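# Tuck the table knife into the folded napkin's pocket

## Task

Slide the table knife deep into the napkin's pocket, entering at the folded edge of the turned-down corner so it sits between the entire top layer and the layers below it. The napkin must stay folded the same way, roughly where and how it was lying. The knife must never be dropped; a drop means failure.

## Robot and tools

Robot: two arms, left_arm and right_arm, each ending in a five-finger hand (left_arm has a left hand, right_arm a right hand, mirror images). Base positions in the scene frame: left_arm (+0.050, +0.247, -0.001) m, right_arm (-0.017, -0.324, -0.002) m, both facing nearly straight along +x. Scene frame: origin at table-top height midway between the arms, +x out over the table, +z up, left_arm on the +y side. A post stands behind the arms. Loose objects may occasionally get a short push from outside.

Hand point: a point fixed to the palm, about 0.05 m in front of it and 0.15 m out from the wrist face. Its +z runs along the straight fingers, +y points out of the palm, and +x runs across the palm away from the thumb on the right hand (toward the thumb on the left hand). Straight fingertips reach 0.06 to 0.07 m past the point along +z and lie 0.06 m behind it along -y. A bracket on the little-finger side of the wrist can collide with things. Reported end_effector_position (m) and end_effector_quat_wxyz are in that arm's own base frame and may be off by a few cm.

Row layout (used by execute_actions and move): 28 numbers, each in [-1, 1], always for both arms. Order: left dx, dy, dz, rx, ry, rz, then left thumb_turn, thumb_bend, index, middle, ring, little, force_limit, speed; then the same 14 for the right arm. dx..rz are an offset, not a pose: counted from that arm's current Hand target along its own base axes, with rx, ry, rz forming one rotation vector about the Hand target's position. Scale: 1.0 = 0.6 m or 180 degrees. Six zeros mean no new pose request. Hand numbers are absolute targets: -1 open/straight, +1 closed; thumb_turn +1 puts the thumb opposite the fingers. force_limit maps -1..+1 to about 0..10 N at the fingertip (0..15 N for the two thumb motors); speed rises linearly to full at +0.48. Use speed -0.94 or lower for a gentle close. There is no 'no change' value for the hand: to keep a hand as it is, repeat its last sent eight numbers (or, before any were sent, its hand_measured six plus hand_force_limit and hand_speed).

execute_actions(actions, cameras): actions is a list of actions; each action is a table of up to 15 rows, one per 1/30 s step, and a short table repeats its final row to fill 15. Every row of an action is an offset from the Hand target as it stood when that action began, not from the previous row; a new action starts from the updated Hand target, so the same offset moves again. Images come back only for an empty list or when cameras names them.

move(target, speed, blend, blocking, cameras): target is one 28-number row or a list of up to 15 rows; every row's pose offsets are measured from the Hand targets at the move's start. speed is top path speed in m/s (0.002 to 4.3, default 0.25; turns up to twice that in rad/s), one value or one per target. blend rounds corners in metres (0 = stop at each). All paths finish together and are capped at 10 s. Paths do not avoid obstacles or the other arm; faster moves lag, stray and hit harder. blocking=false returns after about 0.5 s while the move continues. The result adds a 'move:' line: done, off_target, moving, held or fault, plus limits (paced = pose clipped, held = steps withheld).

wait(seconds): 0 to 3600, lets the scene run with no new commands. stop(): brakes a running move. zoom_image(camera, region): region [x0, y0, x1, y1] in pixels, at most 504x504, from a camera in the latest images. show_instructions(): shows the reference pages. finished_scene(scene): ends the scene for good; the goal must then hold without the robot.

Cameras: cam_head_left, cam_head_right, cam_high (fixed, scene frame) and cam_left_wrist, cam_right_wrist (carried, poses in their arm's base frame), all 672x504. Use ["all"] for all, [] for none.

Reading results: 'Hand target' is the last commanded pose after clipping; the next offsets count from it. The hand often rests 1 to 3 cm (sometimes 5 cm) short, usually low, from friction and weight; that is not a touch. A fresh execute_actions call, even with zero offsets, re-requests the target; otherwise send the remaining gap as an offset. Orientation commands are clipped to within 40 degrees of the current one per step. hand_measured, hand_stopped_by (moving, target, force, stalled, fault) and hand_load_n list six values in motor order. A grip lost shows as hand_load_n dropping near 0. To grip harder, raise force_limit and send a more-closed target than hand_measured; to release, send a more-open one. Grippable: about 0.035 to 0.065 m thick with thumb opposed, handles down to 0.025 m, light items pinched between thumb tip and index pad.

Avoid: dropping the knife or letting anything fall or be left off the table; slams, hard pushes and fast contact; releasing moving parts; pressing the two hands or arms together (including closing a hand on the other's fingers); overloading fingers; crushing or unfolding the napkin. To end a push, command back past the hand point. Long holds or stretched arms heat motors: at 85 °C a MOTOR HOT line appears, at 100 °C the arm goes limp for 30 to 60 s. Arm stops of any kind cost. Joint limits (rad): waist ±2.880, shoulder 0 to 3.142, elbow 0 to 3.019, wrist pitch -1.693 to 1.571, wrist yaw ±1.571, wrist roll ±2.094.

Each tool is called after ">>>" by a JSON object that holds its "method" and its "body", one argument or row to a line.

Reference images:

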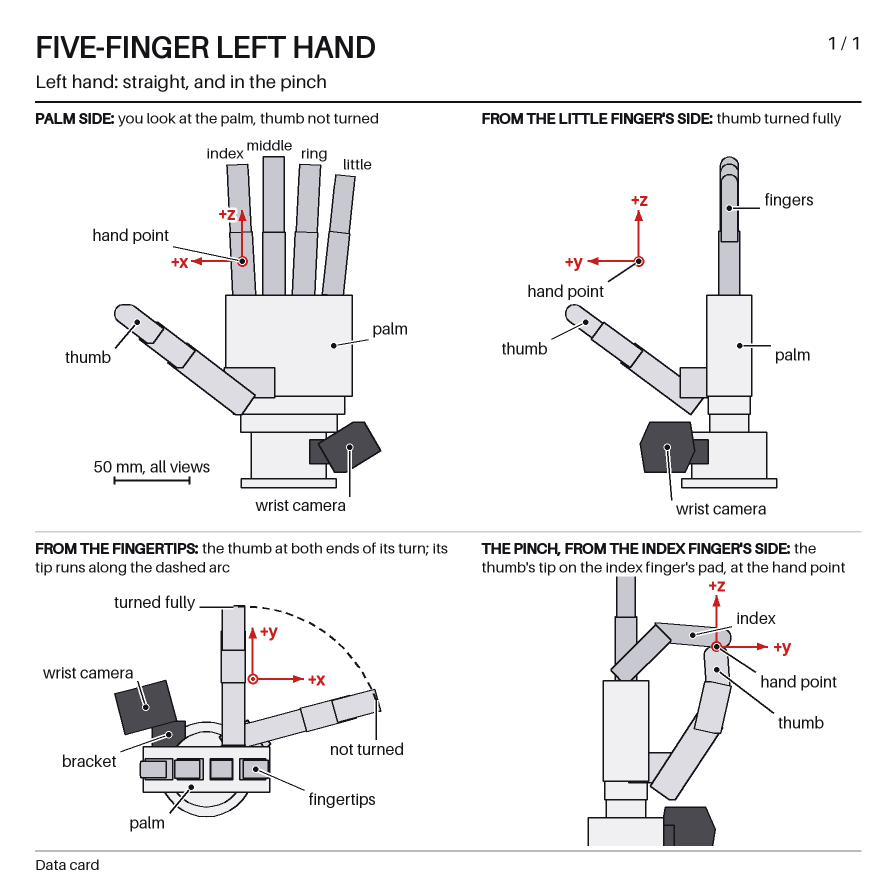

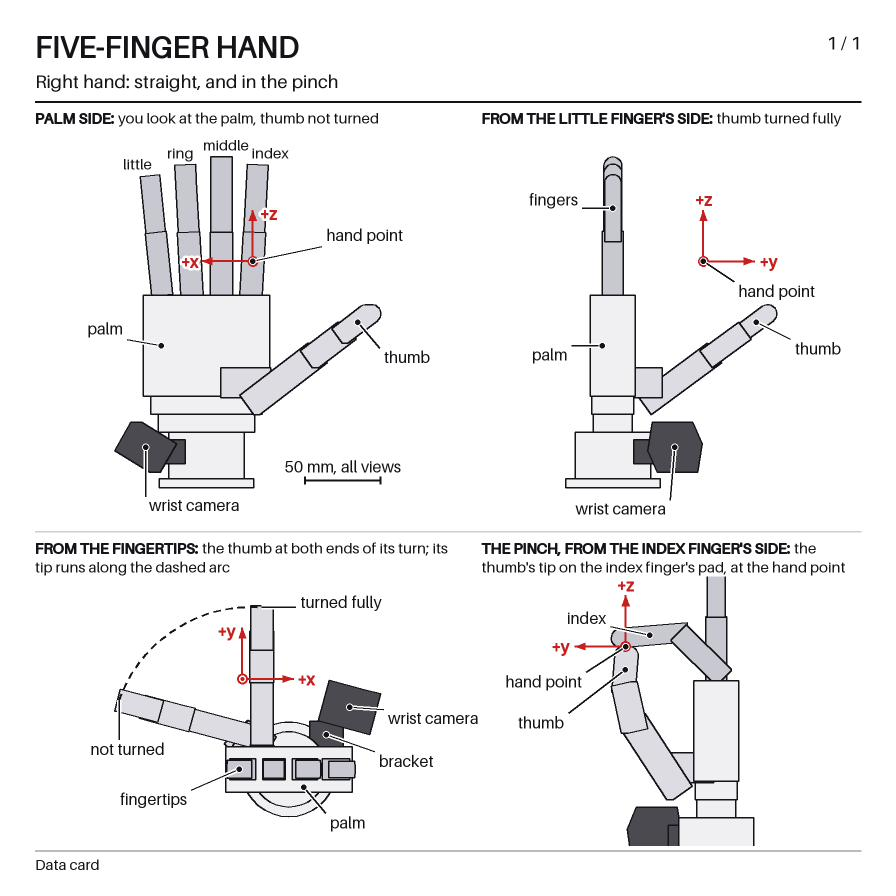

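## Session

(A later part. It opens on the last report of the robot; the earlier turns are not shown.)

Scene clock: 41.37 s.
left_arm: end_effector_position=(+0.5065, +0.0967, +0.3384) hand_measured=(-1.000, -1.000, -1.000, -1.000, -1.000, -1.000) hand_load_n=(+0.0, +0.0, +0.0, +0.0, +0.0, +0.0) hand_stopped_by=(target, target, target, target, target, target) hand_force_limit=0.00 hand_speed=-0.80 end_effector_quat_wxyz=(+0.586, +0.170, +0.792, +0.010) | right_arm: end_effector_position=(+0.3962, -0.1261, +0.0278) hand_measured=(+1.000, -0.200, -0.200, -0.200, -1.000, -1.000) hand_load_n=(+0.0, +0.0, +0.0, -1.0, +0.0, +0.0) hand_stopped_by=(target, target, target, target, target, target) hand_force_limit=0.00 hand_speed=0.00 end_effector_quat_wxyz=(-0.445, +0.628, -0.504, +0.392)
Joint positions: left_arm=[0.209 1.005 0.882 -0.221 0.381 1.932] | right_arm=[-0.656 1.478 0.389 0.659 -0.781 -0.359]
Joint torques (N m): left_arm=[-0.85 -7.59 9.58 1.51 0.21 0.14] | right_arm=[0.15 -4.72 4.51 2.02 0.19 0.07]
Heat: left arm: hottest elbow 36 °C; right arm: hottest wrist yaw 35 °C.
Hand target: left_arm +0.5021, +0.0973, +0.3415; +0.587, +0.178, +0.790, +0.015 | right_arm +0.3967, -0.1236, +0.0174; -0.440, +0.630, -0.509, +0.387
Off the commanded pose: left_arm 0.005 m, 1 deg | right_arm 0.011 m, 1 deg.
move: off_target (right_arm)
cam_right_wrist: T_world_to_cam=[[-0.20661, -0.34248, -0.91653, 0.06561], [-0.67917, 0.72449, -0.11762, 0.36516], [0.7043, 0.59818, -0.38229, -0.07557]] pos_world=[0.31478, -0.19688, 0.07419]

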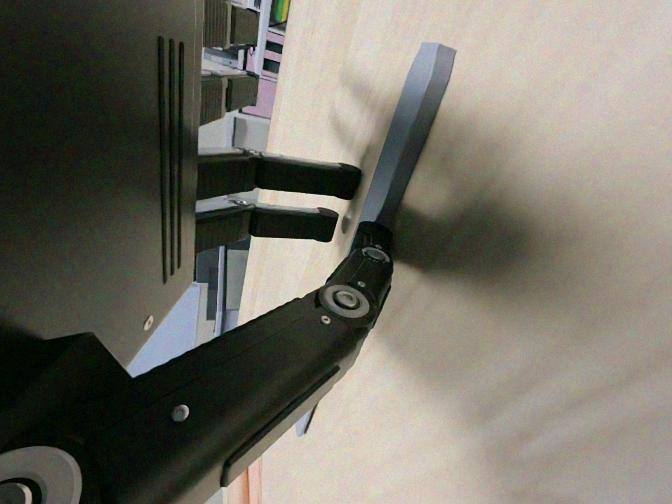

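>>> {"method": "move", "body": {
  "target": [
    [0,0,0,0,0,0, -1, -1, -1, -1, -1, -1, 0, -0.8, 0, -0.004, 0.075, 0, 0, 0, 1, -0.2, -0.2, -0.2, -1, -1, 0, 0],
    [0,0,0,0,0,0, -1, -1, -1, -1, -1, -1, 0, -0.8, 0, -0.004, 0.016, 0, 0, 0, 1, -0.2, -0.2, -0.2, -1, -1, 0, 0]
  ],
  "speed": 0.1,
  "cameras": ["cam_right_wrist", "cam_head_left", "cam_high"]
}}

>>> {"method": "zoom_image", "body": {
  "camera": "cam_right_wrist",
  "region": [300, 130, 500, 290]
}}

>>> {"method": "zoom_image", "body": {
  "camera": "cam_high",
  "region": [210, 160, 320, 250]
}}

>>> {"method": "zoom_image", "body": {
  "camera": "cam_head_left",
  "region": [360, 190, 480, 290]
}}

Scene clock: 44.53 s.
left_arm: end_effector_position=(+0.5065, +0.0967, +0.3384) hand_measured=(-1.000, -1.000, -1.000, -1.000, -1.000, -1.000) hand_load_n=(+0.0, +0.0, +0.0, +0.0, +0.0, +0.0) hand_stopped_by=(target, target, target, target, target, target) hand_force_limit=0.00 hand_speed=-0.80 end_effector_quat_wxyz=(+0.586, +0.170, +0.792, +0.010) | right_arm: end_effector_position=(+0.3922, -0.1227, +0.0291) hand_measured=(+1.000, -0.200, -0.200, -0.200, -1.000, -1.000) hand_load_n=(+0.0, +0.0, +0.0, -0.5, +0.0, +0.0) hand_stopped_by=(target, target, target, target, target, target) hand_force_limit=0.00 hand_speed=0.00 end_effector_quat_wxyz=(-0.444, +0.628, -0.513, +0.381)
Joint positions: left_arm=[0.209 1.005 0.882 -0.221 0.381 1.932] | right_arm=[-0.654 1.451 0.389 0.604 -0.778 -0.357]
Joint torques (N m): left_arm=[-0.91 -7.59 9.57 1.46 0.2 0.16] | right_arm=[-0.09 -5.07 5.67 2.32 -0.15 0.04]
Heat: left arm: hottest elbow 36 °C; right arm: hottest wrist yaw 35 °C.
Hand target: left_arm +0.5021, +0.0973, +0.3415; +0.587, +0.178, +0.790, +0.015 | right_arm +0.3967, -0.1260, +0.0270; -0.440, +0.630, -0.509, +0.387
Off the commanded pose: left_arm 0.005 m, 1 deg | right_arm 0.006 m, 1 deg.
move: done
cam_right_wrist: T_world_to_cam=[[-0.22827, -0.32638, -0.91726, 0.07756], [-0.68027, 0.72747, -0.08956, 0.36007], [0.69651, 0.60354, -0.38808, -0.07046]] pos_world=[0.31173, -0.1941, 0.07604]
Images, in order (width x height): cam_head_left 672x504, cam_high 672x504, cam_right_wrist 672x504.

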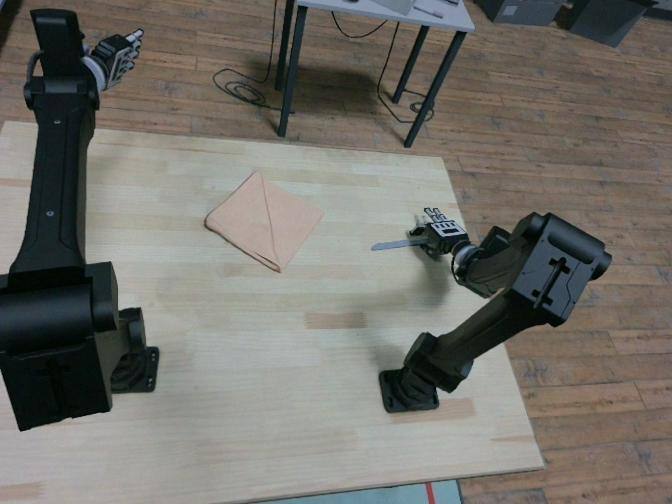

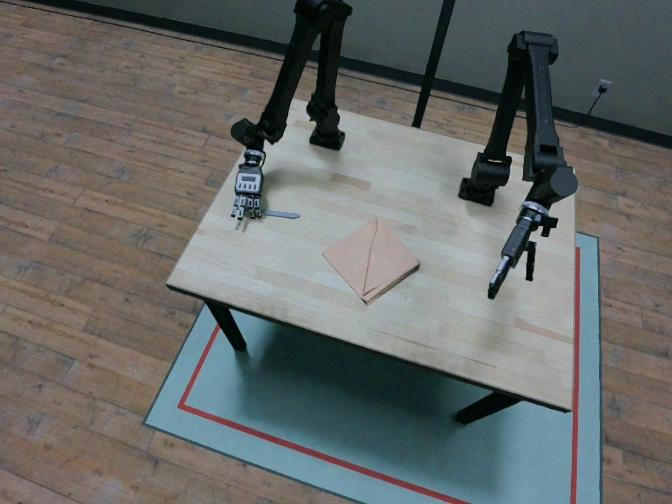

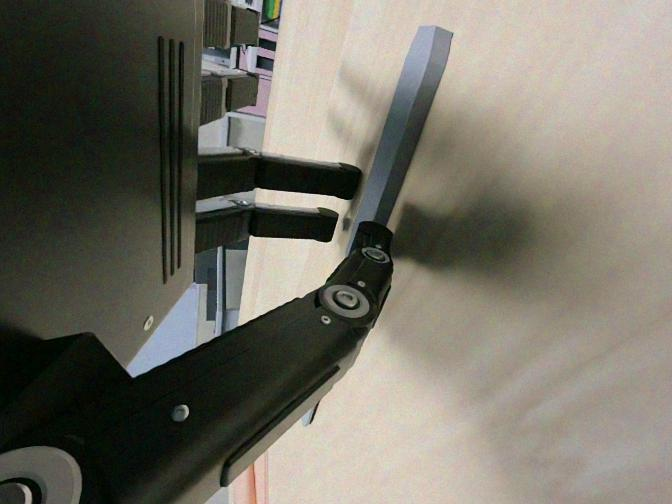

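Scaled by 2.520 from the camera's image (finer frame: 960x720).

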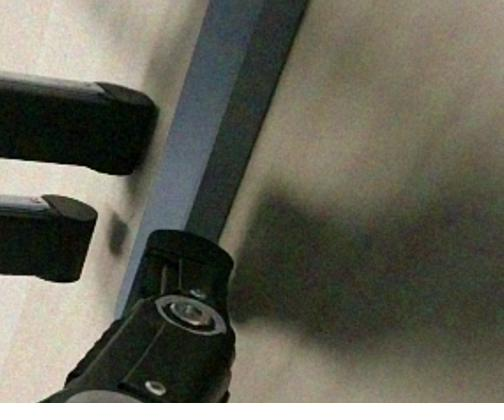

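Scaled by 4.582 from the camera's image (finer frame: 960x720).

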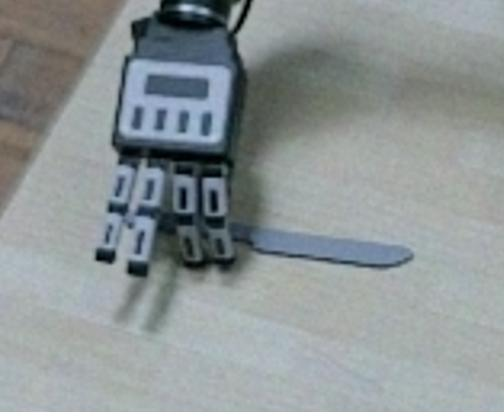

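Scaled by 4.200 from the camera's image (finer frame: 960x720).

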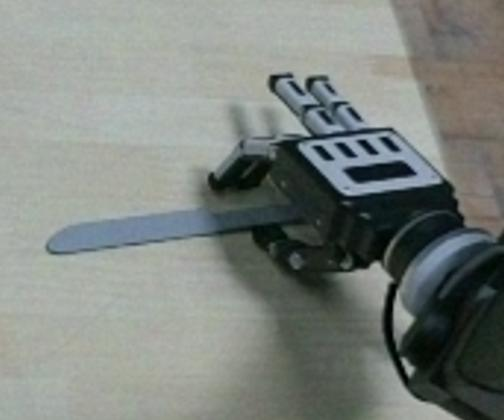

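>>> {"method": "move", "body": {
  "target": [0,0,0,0,0,0, -1, -1, -1, -1, -1, -1, 0, -0.8, 0.0172, -0.0033, 0.055, -0.006, 0.0643, 0, 1, -0.32, -0.18, -0.18, -1, -1, 0, 0],
  "speed": 0.1,
  "cameras": ["cam_right_wrist"]
}}

Scene clock: 47.37 s.
left_arm: end_effector_position=(+0.5065, +0.0967, +0.3384) hand_measured=(-1.000, -1.000, -1.000, -1.000, -1.000, -1.000) hand_load_n=(-0.5, +0.0, +0.0, +0.0, +0.0, +0.0) hand_stopped_by=(target, target, target, target, target, target) hand_force_limit=0.00 hand_speed=-0.80 end_effector_quat_wxyz=(+0.586, +0.170, +0.792, +0.010) | right_arm: end_effector_position=(+0.3907, -0.1192, +0.0396) hand_measured=(+1.000, -0.320, -0.180, -0.180, -1.000, -1.000) hand_load_n=(+0.0, -0.5, +0.0, +0.0, +0.0, +0.0) hand_stopped_by=(target, target, target, target, target, target) hand_force_limit=0.00 hand_speed=0.00 end_effector_quat_wxyz=(-0.380, +0.666, -0.565, +0.305)
Joint positions: left_arm=[0.209 1.005 0.882 -0.221 0.381 1.932] | right_arm=[-0.585 1.327 0.528 0.084 -0.638 -0.449]
Joint torques (N m): left_arm=[-0.85 -7.59 9.5 1.51 0.21 0.16] | right_arm=[0.44 -7.24 10.43 0.98 -0.22 -0.01]
Heat: left arm: hottest elbow 37 °C; right arm: hottest wrist yaw 35 °C.
Hand target: left_arm +0.5021, +0.0973, +0.3415; +0.587, +0.178, +0.790, +0.015 | right_arm +0.4070, -0.1280, +0.0600; -0.380, +0.670, -0.547, +0.326
Off the commanded pose: left_arm 0.005 m, 1 deg | right_arm 0.028 m, 3 deg.
move: off_target (right_arm)
cam_right_wrist: T_world_to_cam=[[-0.44108, -0.32046, -0.8383, 0.16874], [-0.67553, 0.73351, 0.07503, 0.34975], [0.59086, 0.59939, -0.54002, -0.02064]] pos_world=[0.32289, -0.1901, 0.10407]

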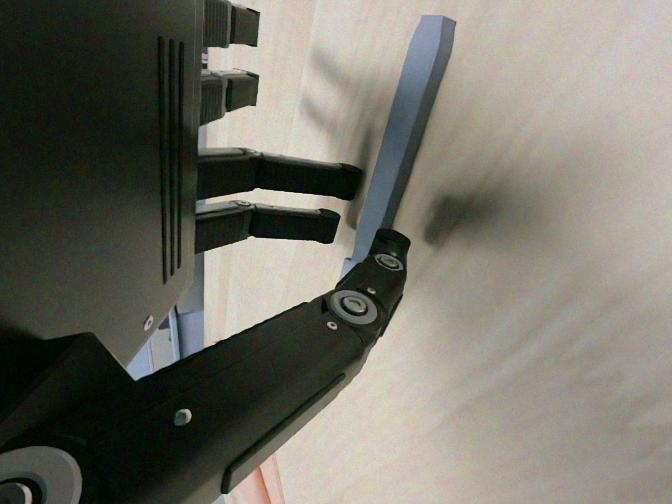

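>>> {"method": "zoom_image", "body": {
  "camera": "cam_right_wrist",
  "region": [300, 130, 500, 290]
}}

Scaled by 2.520 from the camera's image (finer frame: 960x720).

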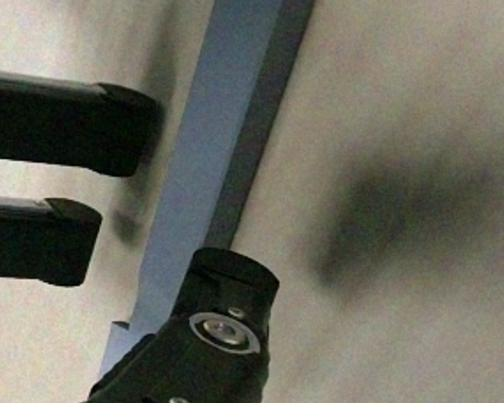

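>>> {"method": "move", "body": {
  "target": [0,0,0,0,0,0, -1, -1, -1, -1, -1, -1, 0, -0.8, 0.0222, -0.0017, -0.013, 0, 0, 0, 1, -0.32, -0.18, -0.18, -1, -1, 0, 0],
  "speed": 0.1,
  "cameras": ["cam_right_wrist"]
}}

>>> {"method": "zoom_image", "body": {
  "camera": "cam_right_wrist",
  "region": [300, 130, 500, 290]
}}

Scene clock: 49.20 s.
left_arm: end_effector_position=(+0.5065, +0.0967, +0.3384) hand_measured=(-1.000, -1.000, -1.000, -1.000, -1.000, -1.000) hand_load_n=(+0.0, +0.0, +0.0, +0.0, +0.0, +0.0) hand_stopped_by=(target, target, target, target, target, target) hand_force_limit=0.00 hand_speed=-0.80 end_effector_quat_wxyz=(+0.586, +0.170, +0.792, +0.010) | right_arm: end_effector_position=(+0.4001, -0.1235, +0.0389) hand_measured=(+1.000, -0.320, -0.180, -0.180, -1.000, -1.000) hand_load_n=(+0.0, +0.0, +0.0, -0.5, +0.0, +0.0) hand_stopped_by=(target, target, target, target, target, target) hand_force_limit=0.00 hand_speed=0.00 end_effector_quat_wxyz=(-0.376, +0.668, -0.564, +0.307)
Joint positions: left_arm=[0.209 1.005 0.882 -0.221 0.381 1.932] | right_arm=[-0.576 1.353 0.551 0.092 -0.625 -0.449]
Joint torques (N m): left_arm=[-0.91 -7.47 9.54 1.51 0.19 0.15] | right_arm=[0.44 -5.83 10.04 2.37 -0.15 0.11]
Heat: left arm: hottest elbow 37 °C; right arm: hottest wrist yaw 35 °C.
Hand target: left_arm +0.5021, +0.0973, +0.3415; +0.587, +0.178, +0.790, +0.015 | right_arm +0.4203, -0.1290, +0.0522; -0.380, +0.670, -0.547, +0.326
Off the commanded pose: left_arm 0.005 m, 1 deg | right_arm 0.025 m, 3 deg.
move: off_target (right_arm)
cam_right_wrist: T_world_to_cam=[[-0.44242, -0.32831, -0.83455, 0.17032], [-0.67448, 0.73512, 0.06837, 0.35946], [0.59105, 0.59314, -0.54667, -0.02453]] pos_world=[0.3323, -0.19378, 0.10416]

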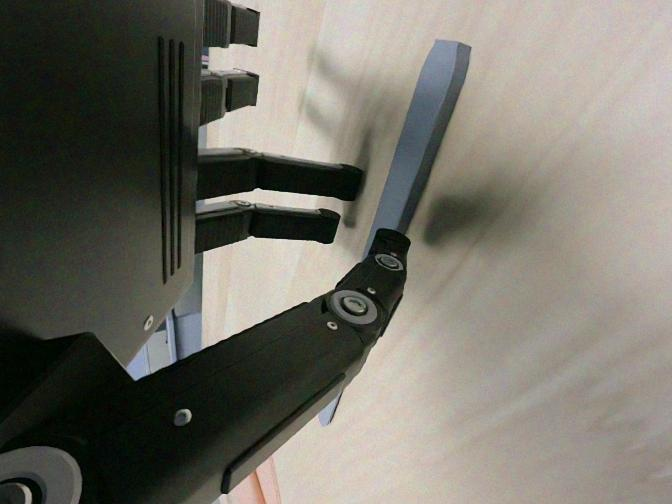

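Scaled by 2.520 from the camera's image (finer frame: 960x720).

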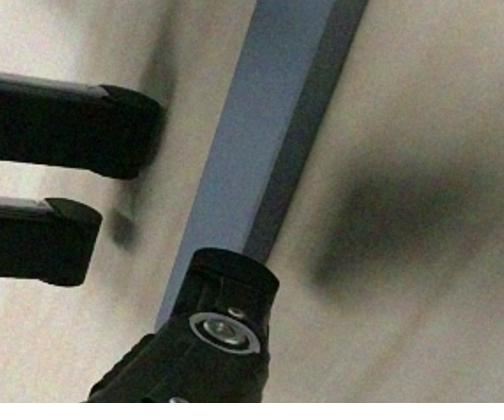

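>>> {"method": "move", "body": {
  "target": [0,0,0,0,0,0, -1, -1, -1, -1, -1, -1, 0, -0.8, 0.0067, 0.005, -0.025, 0, 0, 0, 1, -0.32, -0.18, -0.18, -1, -1, 0, 0],
  "speed": 0.1,
  "cameras": ["cam_right_wrist"]
}}

>>> {"method": "zoom_image", "body": {
  "camera": "cam_right_wrist",
  "region": [300, 130, 500, 290]
}}

Scene clock: 50.33 s.
left_arm: end_effector_position=(+0.5065, +0.0967, +0.3384) hand_measured=(-1.000, -1.000, -1.000, -1.000, -1.000, -1.000) hand_load_n=(+0.0, +0.0, +0.0, +0.0, +0.5, +0.0) hand_stopped_by=(target, target, target, target, target, target) hand_force_limit=0.00 hand_speed=-0.80 end_effector_quat_wxyz=(+0.586, +0.170, +0.792, +0.010) | right_arm: end_effector_position=(+0.4112, -0.1254, +0.0372) hand_measured=(+1.000, -0.320, -0.180, -0.180, -1.000, -1.000) hand_load_n=(+0.0, +0.0, +0.0, -2.0, +0.0, +0.0) hand_stopped_by=(target, target, target, target, target, target) hand_force_limit=0.00 hand_speed=0.00 end_effector_quat_wxyz=(-0.383, +0.666, -0.554, +0.322)
Joint positions: left_arm=[0.209 1.005 0.882 -0.221 0.381 1.932] | right_arm=[-0.569 1.385 0.551 0.167 -0.629 -0.439]
Joint torques (N m): left_arm=[-0.85 -7.82 9.54 1.48 0.2 0.13] | right_arm=[0.91 -5.01 8.75 2.04 0.03 0.1]
Heat: left arm: hottest elbow 37 °C; right arm: hottest wrist yaw 35 °C.
Hand target: left_arm +0.5021, +0.0973, +0.3415; +0.587, +0.178, +0.790, +0.015 | right_arm +0.4243, -0.1260, +0.0372; -0.380, +0.670, -0.547, +0.326
Off the commanded pose: left_arm 0.005 m, 1 deg | right_arm 0.013 m, 1 deg.
move: off_target (right_arm)
cam_right_wrist: T_world_to_cam=[[-0.41026, -0.34055, -0.846, 0.15885], [-0.68054, 0.73186, 0.03541, 0.37168], [0.60709, 0.59026, -0.53201, -0.03839]] pos_world=[0.34142, -0.19526, 0.10081]

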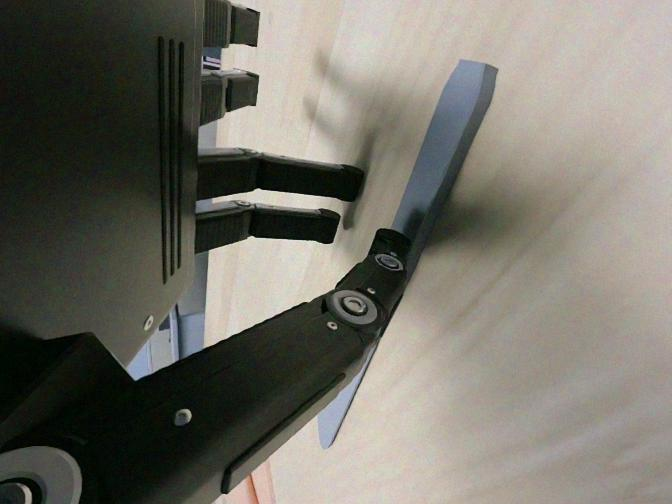

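Scaled by 2.520 from the camera's image (finer frame: 960x720).

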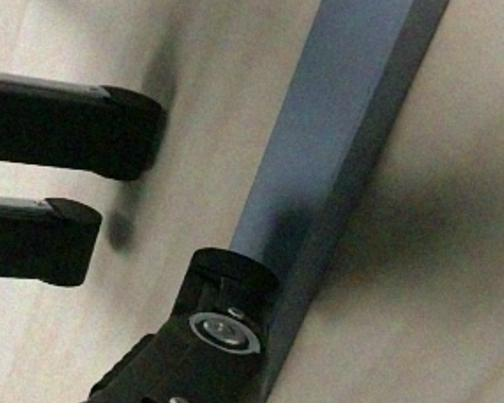

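>>> {"method": "move", "body": {
  "target": [
    [0,0,0,0,0,0, -1, -1, -1, -1, -1, -1, 0, -0.8, 0, 0, 0.03, 0, 0, 0, 1, -0.28, -0.16, -0.06, -1, -1, 0, 0],
    [0,0,0,0,0,0, -1, -1, -1, -1, -1, -1, 0, -0.8, -0.032, 0.0033, 0.03, -0.032, -0.0545, 0.016, 1, -0.28, -0.16, -0.06, -1, -1, 0, 0]
  ],
  "speed": 0.1,
  "cameras": ["cam_right_wrist"]
}}

>>> {"method": "zoom_image", "body": {
  "camera": "cam_right_wrist",
  "region": [300, 130, 500, 290]
}}

Scene clock: 56.50 s.
left_arm: end_effector_position=(+0.5065, +0.0967, +0.3384) hand_measured=(-1.000, -1.000, -1.000, -1.000, -1.000, -1.000) hand_load_n=(+0.0, +0.0, +0.0, +0.0, +0.0, +0.0) hand_stopped_by=(target, target, target, target, target, target) hand_force_limit=0.00 hand_speed=-0.80 end_effector_quat_wxyz=(+0.586, +0.170, +0.792, +0.010) | right_arm: end_effector_position=(+0.3992, -0.1177, +0.0425) hand_measured=(+1.000, -0.280, -0.160, -0.060, -1.000, -1.000) hand_load_n=(+0.0, +0.0, +0.0, +0.0, +0.0, +0.0) hand_stopped_by=(target, target, target, target, target, target) hand_force_limit=0.00 hand_speed=0.00 end_effector_quat_wxyz=(-0.399, +0.672, -0.497, +0.377)
Joint positions: left_arm=[0.209 1.005 0.882 -0.221 0.381 1.932] | right_arm=[-0.584 1.34 0.442 0.36 -0.684 -0.482]
Joint torques (N m): left_arm=[-0.97 -7.47 9.54 1.5 0.2 0.16] | right_arm=[-1.38 -7.06 6.56 2.76 -0.55 -0.02]
Heat: left arm: hottest elbow 37 °C; right arm: hottest wrist yaw 35 °C.
Hand target: left_arm +0.5021, +0.0973, +0.3415; +0.587, +0.178, +0.790, +0.015 | right_arm +0.4051, -0.1240, +0.0552; -0.400, +0.671, -0.479, +0.400
Off the commanded pose: left_arm 0.005 m, 1 deg | right_arm 0.015 m, 3 deg.
move: off_target (right_arm)
cam_right_wrist: T_world_to_cam=[[-0.27856, -0.42756, -0.86, 0.09892], [-0.71069, 0.69406, -0.11487, 0.37174], [0.64601, 0.5792, -0.4972, -0.05118]] pos_world=[0.32481, -0.18607, 0.10233]

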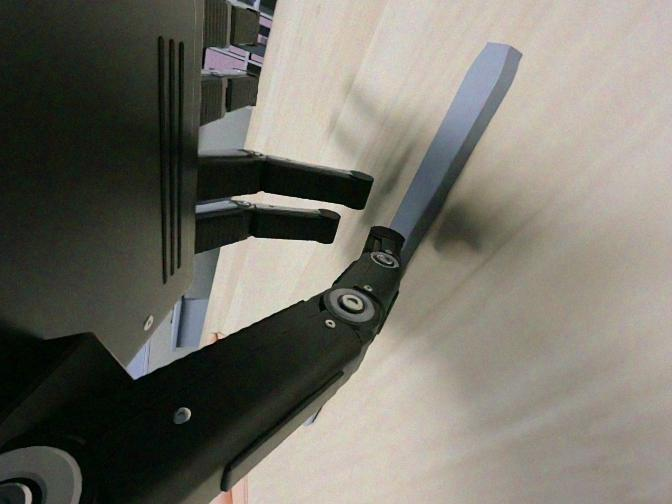

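Scaled by 2.520 from the camera's image (finer frame: 960x720).

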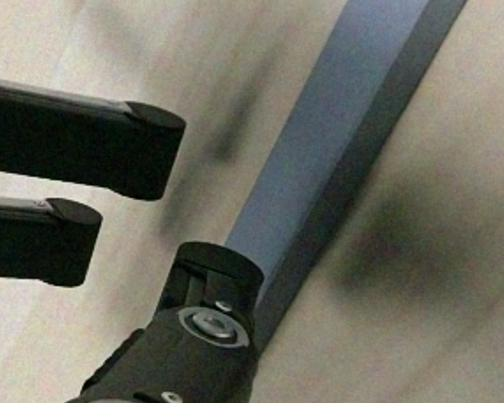

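>>> {"method": "move", "body": {
  "target": [0,0,0,0,0,0, -1, -1, -1, -1, -1, -1, 0, -0.8, 0.0042, -0.0033, -0.0325, -0.014, -0.0085, 0.0067, 1, -0.28, -0.16, -0.06, -1, -1, 0, 0],
  "speed": 0.1,
  "cameras": ["cam_right_wrist"]
}}

>>> {"method": "zoom_image", "body": {
  "camera": "cam_right_wrist",
  "region": [300, 130, 500, 290]
}}

Scene clock: 58.47 s.
left_arm: end_effector_position=(+0.5065, +0.0967, +0.3384) hand_measured=(-1.000, -1.000, -1.000, -1.000, -1.000, -1.000) hand_load_n=(+0.0, +0.0, +0.0, +0.0, +0.0, +0.0) hand_stopped_by=(target, target, target, target, target, target) hand_force_limit=0.00 hand_speed=-0.80 end_effector_quat_wxyz=(+0.586, +0.170, +0.792, +0.010) | right_arm: end_effector_position=(+0.4036, -0.1211, +0.0321) hand_measured=(+1.000, -0.280, -0.160, -0.060, -1.000, -1.000) hand_load_n=(+0.0, +0.5, +0.0, +0.0, +0.0, +0.0) hand_stopped_by=(target, target, target, target, target, target) hand_force_limit=0.00 hand_speed=0.00 end_effector_quat_wxyz=(-0.396, +0.679, -0.470, +0.402)
Joint positions: left_arm=[0.209 1.005 0.882 -0.221 0.381 1.932] | right_arm=[-0.584 1.399 0.419 0.487 -0.694 -0.517]
Joint torques (N m): left_arm=[-0.91 -7.65 9.52 1.5 0.19 0.15] | right_arm=[-1.26 -5.77 6.04 2.78 -0.46 -0.04]
Heat: left arm: hottest elbow 37 °C; right arm: hottest wrist yaw 35 °C.
Hand target: left_arm +0.5021, +0.0973, +0.3415; +0.587, +0.178, +0.790, +0.015 | right_arm +0.4076, -0.1260, +0.0357; -0.395, +0.680, -0.458, +0.415
Off the commanded pose: left_arm 0.005 m, 1 deg | right_arm 0.007 m, 2 deg.
move: done
cam_right_wrist: T_world_to_cam=[[-0.22907, -0.47889, -0.84746, 0.06306], [-0.71835, 0.67068, -0.18482, 0.37851], [0.65689, 0.56644, -0.49764, -0.06311]] pos_world=[0.32781, -0.18792, 0.09199]

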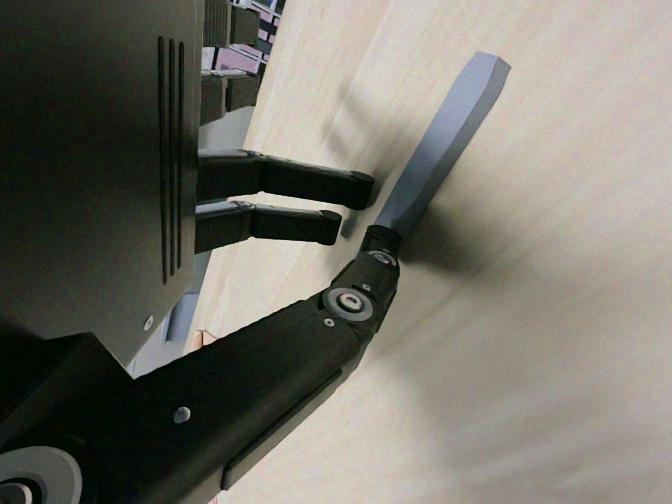

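Scaled by 2.520 from the camera's image (finer frame: 960x720).

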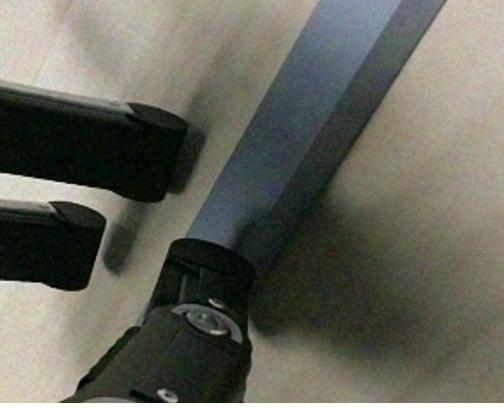

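>>> {"method": "move", "body": {
  "target": [0,0,0,0,0,0, -1, -1, -1, -1, -1, -1, 0, -0.8, -0.005, 0, -0.02, 0, 0, 0, 1, -0.28, -0.16, -0.06, -1, -1, 0, 0],
  "speed": 0.1,
  "cameras": ["cam_right_wrist"]
}}

>>> {"method": "zoom_image", "body": {
  "camera": "cam_right_wrist",
  "region": [300, 130, 500, 290]
}}

Scene clock: 59.63 s.
left_arm: end_effector_position=(+0.5065, +0.0967, +0.3384) hand_measured=(-1.000, -1.000, -1.000, -1.000, -1.000, -1.000) hand_load_n=(+0.0, +0.0, +0.0, +0.0, +0.0, +0.0) hand_stopped_by=(target, target, target, target, target, target) hand_force_limit=0.00 hand_speed=-0.80 end_effector_quat_wxyz=(+0.586, +0.170, +0.792, +0.010) | right_arm: end_effector_position=(+0.4054, -0.1216, +0.0301) hand_measured=(+1.000, -0.280, -0.160, -0.060, -1.000, -1.000) hand_load_n=(+0.0, -0.5, +0.0, -1.0, +0.0, +0.0) hand_stopped_by=(target, target, target, target, target, target) hand_force_limit=0.00 hand_speed=0.00 end_effector_quat_wxyz=(-0.403, +0.678, -0.458, +0.411)
Joint positions: left_arm=[0.209 1.005 0.882 -0.221 0.381 1.932] | right_arm=[-0.59 1.426 0.41 0.552 -0.715 -0.519]
Joint torques (N m): left_arm=[-0.73 -7.47 9.58 1.5 0.2 0.15] | right_arm=[-1.44 -4.89 5.15 2.32 -0.25 -0.06]
Heat: left arm: hottest elbow 37 °C; right arm: hottest wrist yaw 35 °C.
Hand target: left_arm +0.5021, +0.0973, +0.3415; +0.587, +0.178, +0.790, +0.015 | right_arm +0.4046, -0.1260, +0.0237; -0.395, +0.680, -0.458, +0.415
Off the commanded pose: left_arm 0.005 m, 1 deg | right_arm 0.008 m, 1 deg.
move: done
cam_right_wrist: T_world_to_cam=[[-0.19818, -0.48903, -0.84945, 0.04787], [-0.72162, 0.65929, -0.2112, 0.38045], [0.66332, 0.57112, -0.48356, -0.06757]] pos_world=[0.32884, -0.18882, 0.08833]

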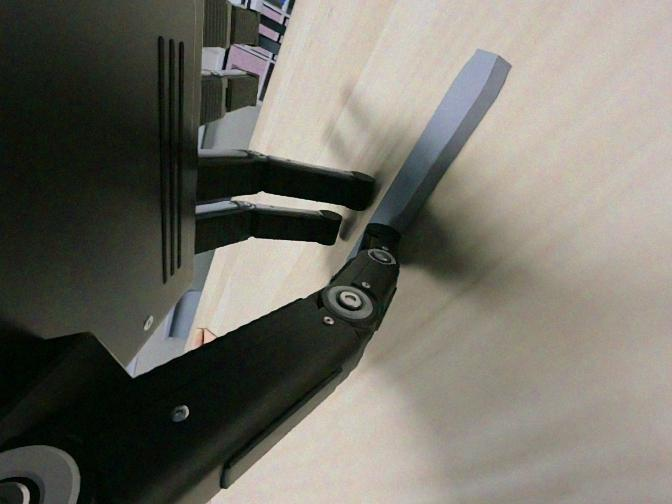

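Scaled by 2.520 from the camera's image (finer frame: 960x720).

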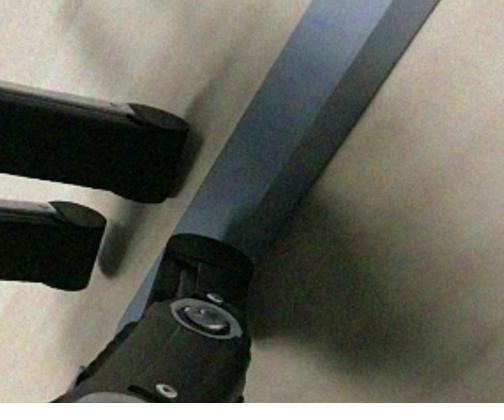

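>>> {"method": "wait", "body": {
  "seconds": 0.1,
  "cameras": ["cam_head_left", "cam_high", "cam_head_right"]
}}

>>> {"method": "zoom_image", "body": {
  "camera": "cam_head_left",
  "region": [400, 210, 460, 270]
}}

>>> {"method": "zoom_image", "body": {
  "camera": "cam_high",
  "region": [220, 180, 290, 240]
}}

Scene clock: 61.87 s.
left_arm: end_effector_position=(+0.5065, +0.0967, +0.3384) hand_measured=(-1.000, -1.000, -1.000, -1.000, -1.000, -1.000) hand_load_n=(+0.5, +0.0, +0.0, +0.0, +0.0, +0.0) hand_stopped_by=(target, target, target, target, target, target) hand_force_limit=0.00 hand_speed=-0.80 end_effector_quat_wxyz=(+0.586, +0.170, +0.792, +0.010) | right_arm: end_effector_position=(+0.4054, -0.1216, +0.0301) hand_measured=(+1.000, -0.280, -0.160, -0.060, -1.000, -1.000) hand_load_n=(+0.0, -0.5, +0.0, -1.0, +0.0, +0.0) hand_stopped_by=(target, target, target, target, target, target) hand_force_limit=0.00 hand_speed=0.00 end_effector_quat_wxyz=(-0.403, +0.678, -0.458, +0.411)
Joint positions: left_arm=[0.209 1.005 0.882 -0.221 0.381 1.932] | right_arm=[-0.59 1.426 0.41 0.552 -0.715 -0.519]
Joint torques (N m): left_arm=[-0.79 -7.65 9.55 1.47 0.19 0.17] | right_arm=[-1.44 -4.84 5.15 2.29 -0.25 -0.06]
Heat: left arm: hottest elbow 37 °C; right arm: hottest wrist yaw 35 °C.
Hand target: left_arm +0.5021, +0.0973, +0.3415; +0.587, +0.178, +0.790, +0.015 | right_arm +0.4046, -0.1260, +0.0237; -0.395, +0.680, -0.458, +0.415
Off the commanded pose: left_arm 0.005 m, 1 deg | right_arm 0.008 m, 1 deg.
wait: 0.10 s; at rest from the start
Images, in order (width x height): cam_head_left 672x504, cam_head_right 672x504, cam_high 672x504.

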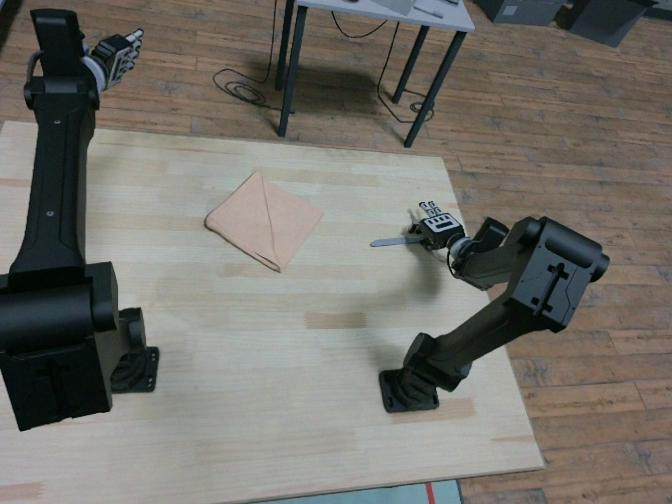

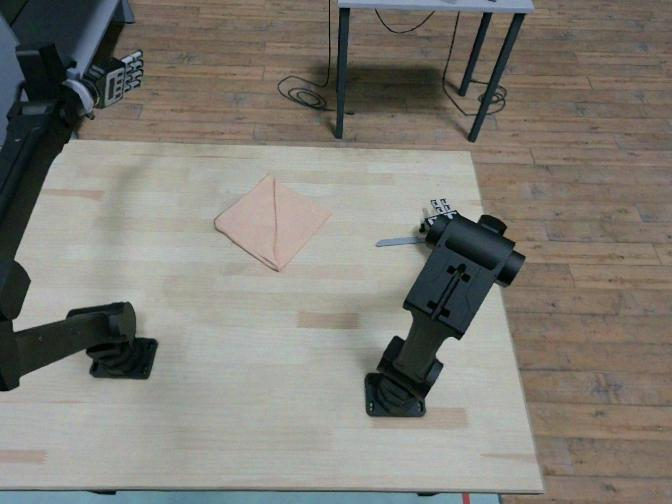

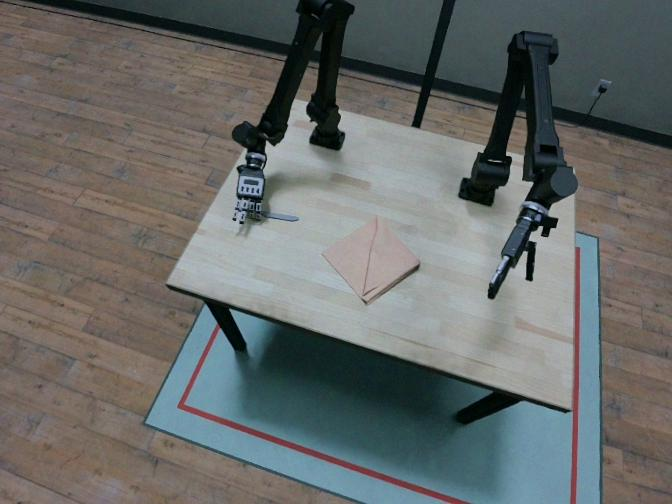

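Scaled by 8.400 from the camera's image (finer frame: 960x720).

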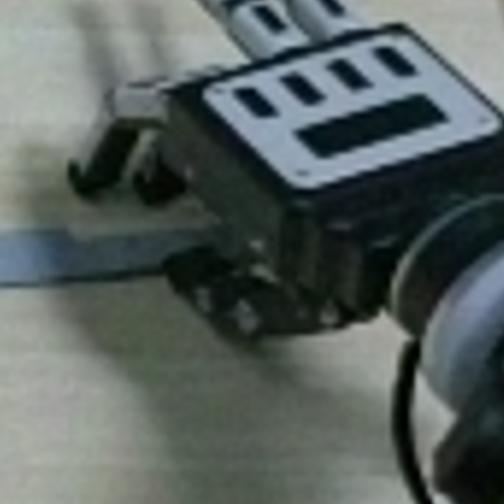

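Scaled by 7.200 from the camera's image (finer frame: 960x720).

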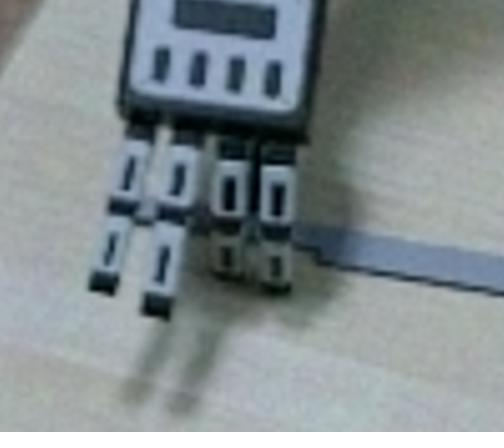

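>>> {"method": "move", "body": {
  "target": [0,0,0,0,0,0, -1, -1, -1, -1, -1, -1, 0, -0.8, 0,0,0,0,0,0, 1, -0.28, 0.2, 0.2, -1, -1, -0.5, -0.7],
  "cameras": ["cam_right_wrist", "cam_head_left"]
}}

>>> {"method": "zoom_image", "body": {
  "camera": "cam_right_wrist",
  "region": [300, 130, 500, 290]
}}

>>> {"method": "zoom_image", "body": {
  "camera": "cam_head_left",
  "region": [400, 210, 460, 270]
}}

Scene clock: 63.40 s.
left_arm: end_effector_position=(+0.5065, +0.0967, +0.3384) hand_measured=(-1.000, -1.000, -1.000, -1.000, -1.000, -1.000) hand_load_n=(+0.0, +0.0, +0.0, +0.0, +0.0, +0.0) hand_stopped_by=(target, target, target, target, target, target) hand_force_limit=0.00 hand_speed=-0.80 end_effector_quat_wxyz=(+0.586, +0.170, +0.792, +0.010) | right_arm: end_effector_position=(+0.4077, -0.1192, +0.0299) hand_measured=(+1.000, -0.280, +0.142, +0.130, -1.000, -1.000) hand_load_n=(-0.5, +0.5, +1.0, +3.0, +0.0, +0.0) hand_stopped_by=(target, target, force, force, target, target) hand_force_limit=-0.50 hand_speed=-0.70 end_effector_quat_wxyz=(-0.401, +0.680, -0.455, +0.413)
Joint positions: left_arm=[0.209 1.005 0.882 -0.221 0.381 1.932] | right_arm=[-0.578 1.428 0.41 0.558 -0.704 -0.522]
Joint torques (N m): left_arm=[-0.85 -7.65 9.52 1.51 0.19 0.14] | right_arm=[-1.61 -5.19 5.16 2.1 -0.24 -0.05]
Heat: left arm: hottest elbow 37 °C; right arm: hottest wrist yaw 35 °C.
Hand target: left_arm +0.5021, +0.0973, +0.3415; +0.587, +0.178, +0.790, +0.015 | right_arm +0.4046, -0.1260, +0.0237; -0.395, +0.680, -0.458, +0.415
Off the commanded pose: left_arm 0.005 m, 1 deg | right_arm 0.010 m, 1 deg.
move: done
cam_right_wrist: T_world_to_cam=[[-0.1949, -0.49761, -0.84522, 0.04682], [-0.72368, 0.65463, -0.21853, 0.38105], [0.66205, 0.56908, -0.48769, -0.07017]] pos_world=[0.33134, -0.18622, 0.08862]
Images, in order (width x height): cam_head_left 672x504, cam_right_wrist 672x504.

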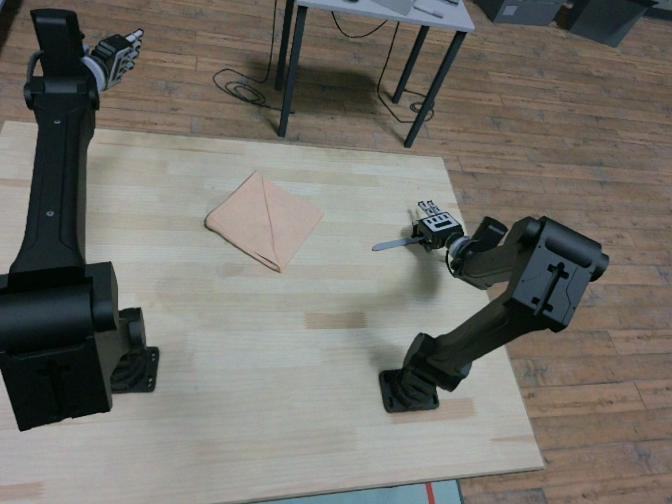

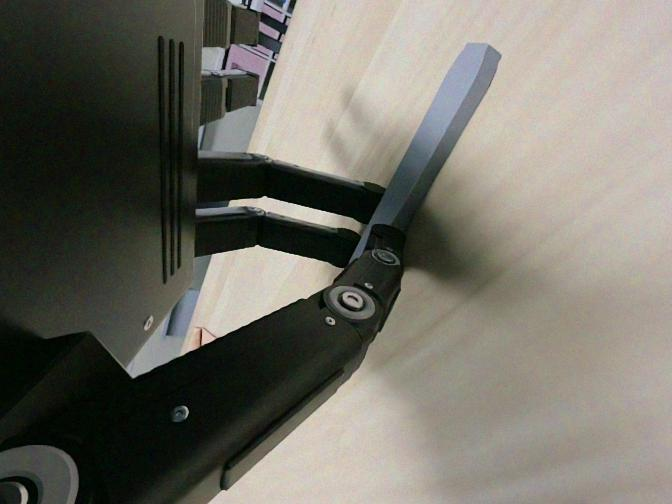

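Scaled by 2.520 from the camera's image (finer frame: 960x720).

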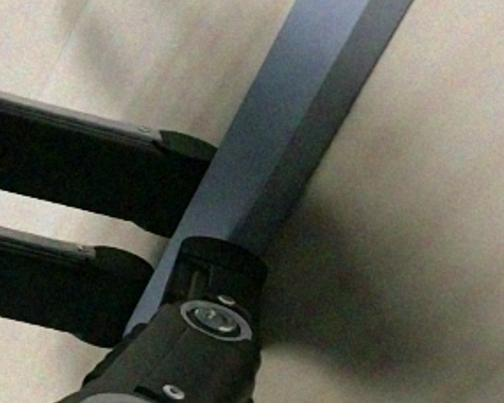

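Scaled by 8.400 from the camera's image (finer frame: 960x720).

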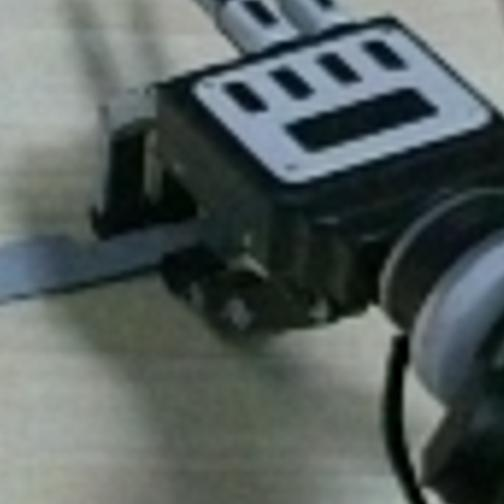

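>>> {"method": "move", "body": {
  "target": [0,0,0,0,0,0, -1, -1, -1, -1, -1, -1, 0, -0.8, 0,0,0,0,0,0, 1, -0.28, 0.3, 0.3, -1, -1, 0, -0.8],
  "cameras": ["cam_right_wrist"]
}}

>>> {"method": "zoom_image", "body": {
  "camera": "cam_right_wrist",
  "region": [300, 130, 500, 290]
}}

Scene clock: 64.53 s.
left_arm: end_effector_position=(+0.5065, +0.0967, +0.3384) hand_measured=(-1.000, -1.000, -1.000, -1.000, -1.000, -1.000) hand_load_n=(+0.0, +0.0, +0.0, +0.0, +0.0, +0.0) hand_stopped_by=(target, target, target, target, target, target) hand_force_limit=0.00 hand_speed=-0.80 end_effector_quat_wxyz=(+0.586, +0.170, +0.792, +0.010) | right_arm: end_effector_position=(+0.4081, -0.1184, +0.0307) hand_measured=(+1.000, -0.282, +0.212, +0.146, -1.000, -1.000) hand_load_n=(-2.5, +3.5, +5.0, +3.5, +0.0, +0.0) hand_stopped_by=(target, target, force, force, target, target) hand_force_limit=0.00 hand_speed=-0.80 end_effector_quat_wxyz=(-0.403, +0.680, -0.452, +0.413)
Joint positions: left_arm=[0.209 1.005 0.882 -0.221 0.381 1.932] | right_arm=[-0.578 1.428 0.41 0.561 -0.71 -0.522]
Joint torques (N m): left_arm=[-0.97 -7.71 9.5 1.48 0.21 0.15] | right_arm=[-1.14 -4.89 5.16 1.96 -0.24 -0.01]
Heat: left arm: hottest elbow 38 °C; right arm: hottest wrist yaw 35 °C.
Hand target: left_arm +0.5021, +0.0973, +0.3415; +0.587, +0.178, +0.790, +0.015 | right_arm +0.4046, -0.1260, +0.0237; -0.395, +0.680, -0.458, +0.415
Off the commanded pose: left_arm 0.005 m, 1 deg | right_arm 0.011 m, 1 deg.
move: done
cam_right_wrist: T_world_to_cam=[[-0.18871, -0.4982, -0.84628, 0.04545], [-0.72637, 0.65076, -0.22113, 0.38166], [0.66089, 0.57298, -0.48468, -0.06963]] pos_world=[0.33182, -0.18583, 0.08911]

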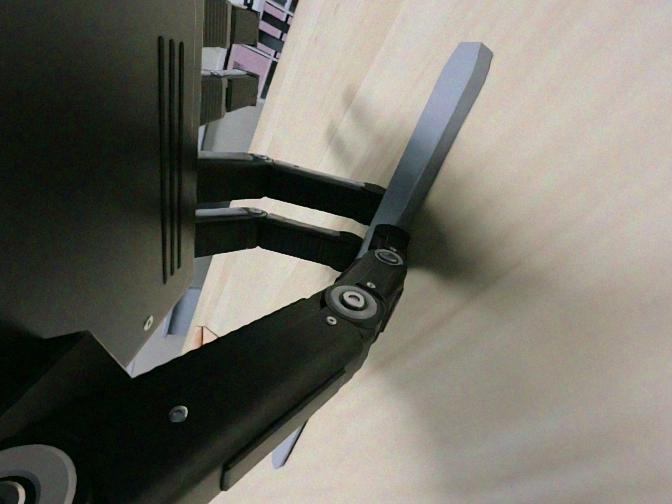

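Scaled by 2.520 from the camera's image (finer frame: 960x720).

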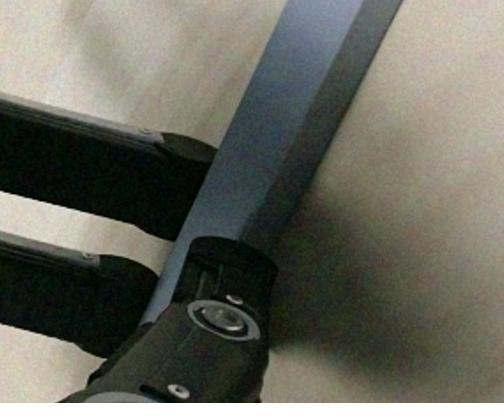

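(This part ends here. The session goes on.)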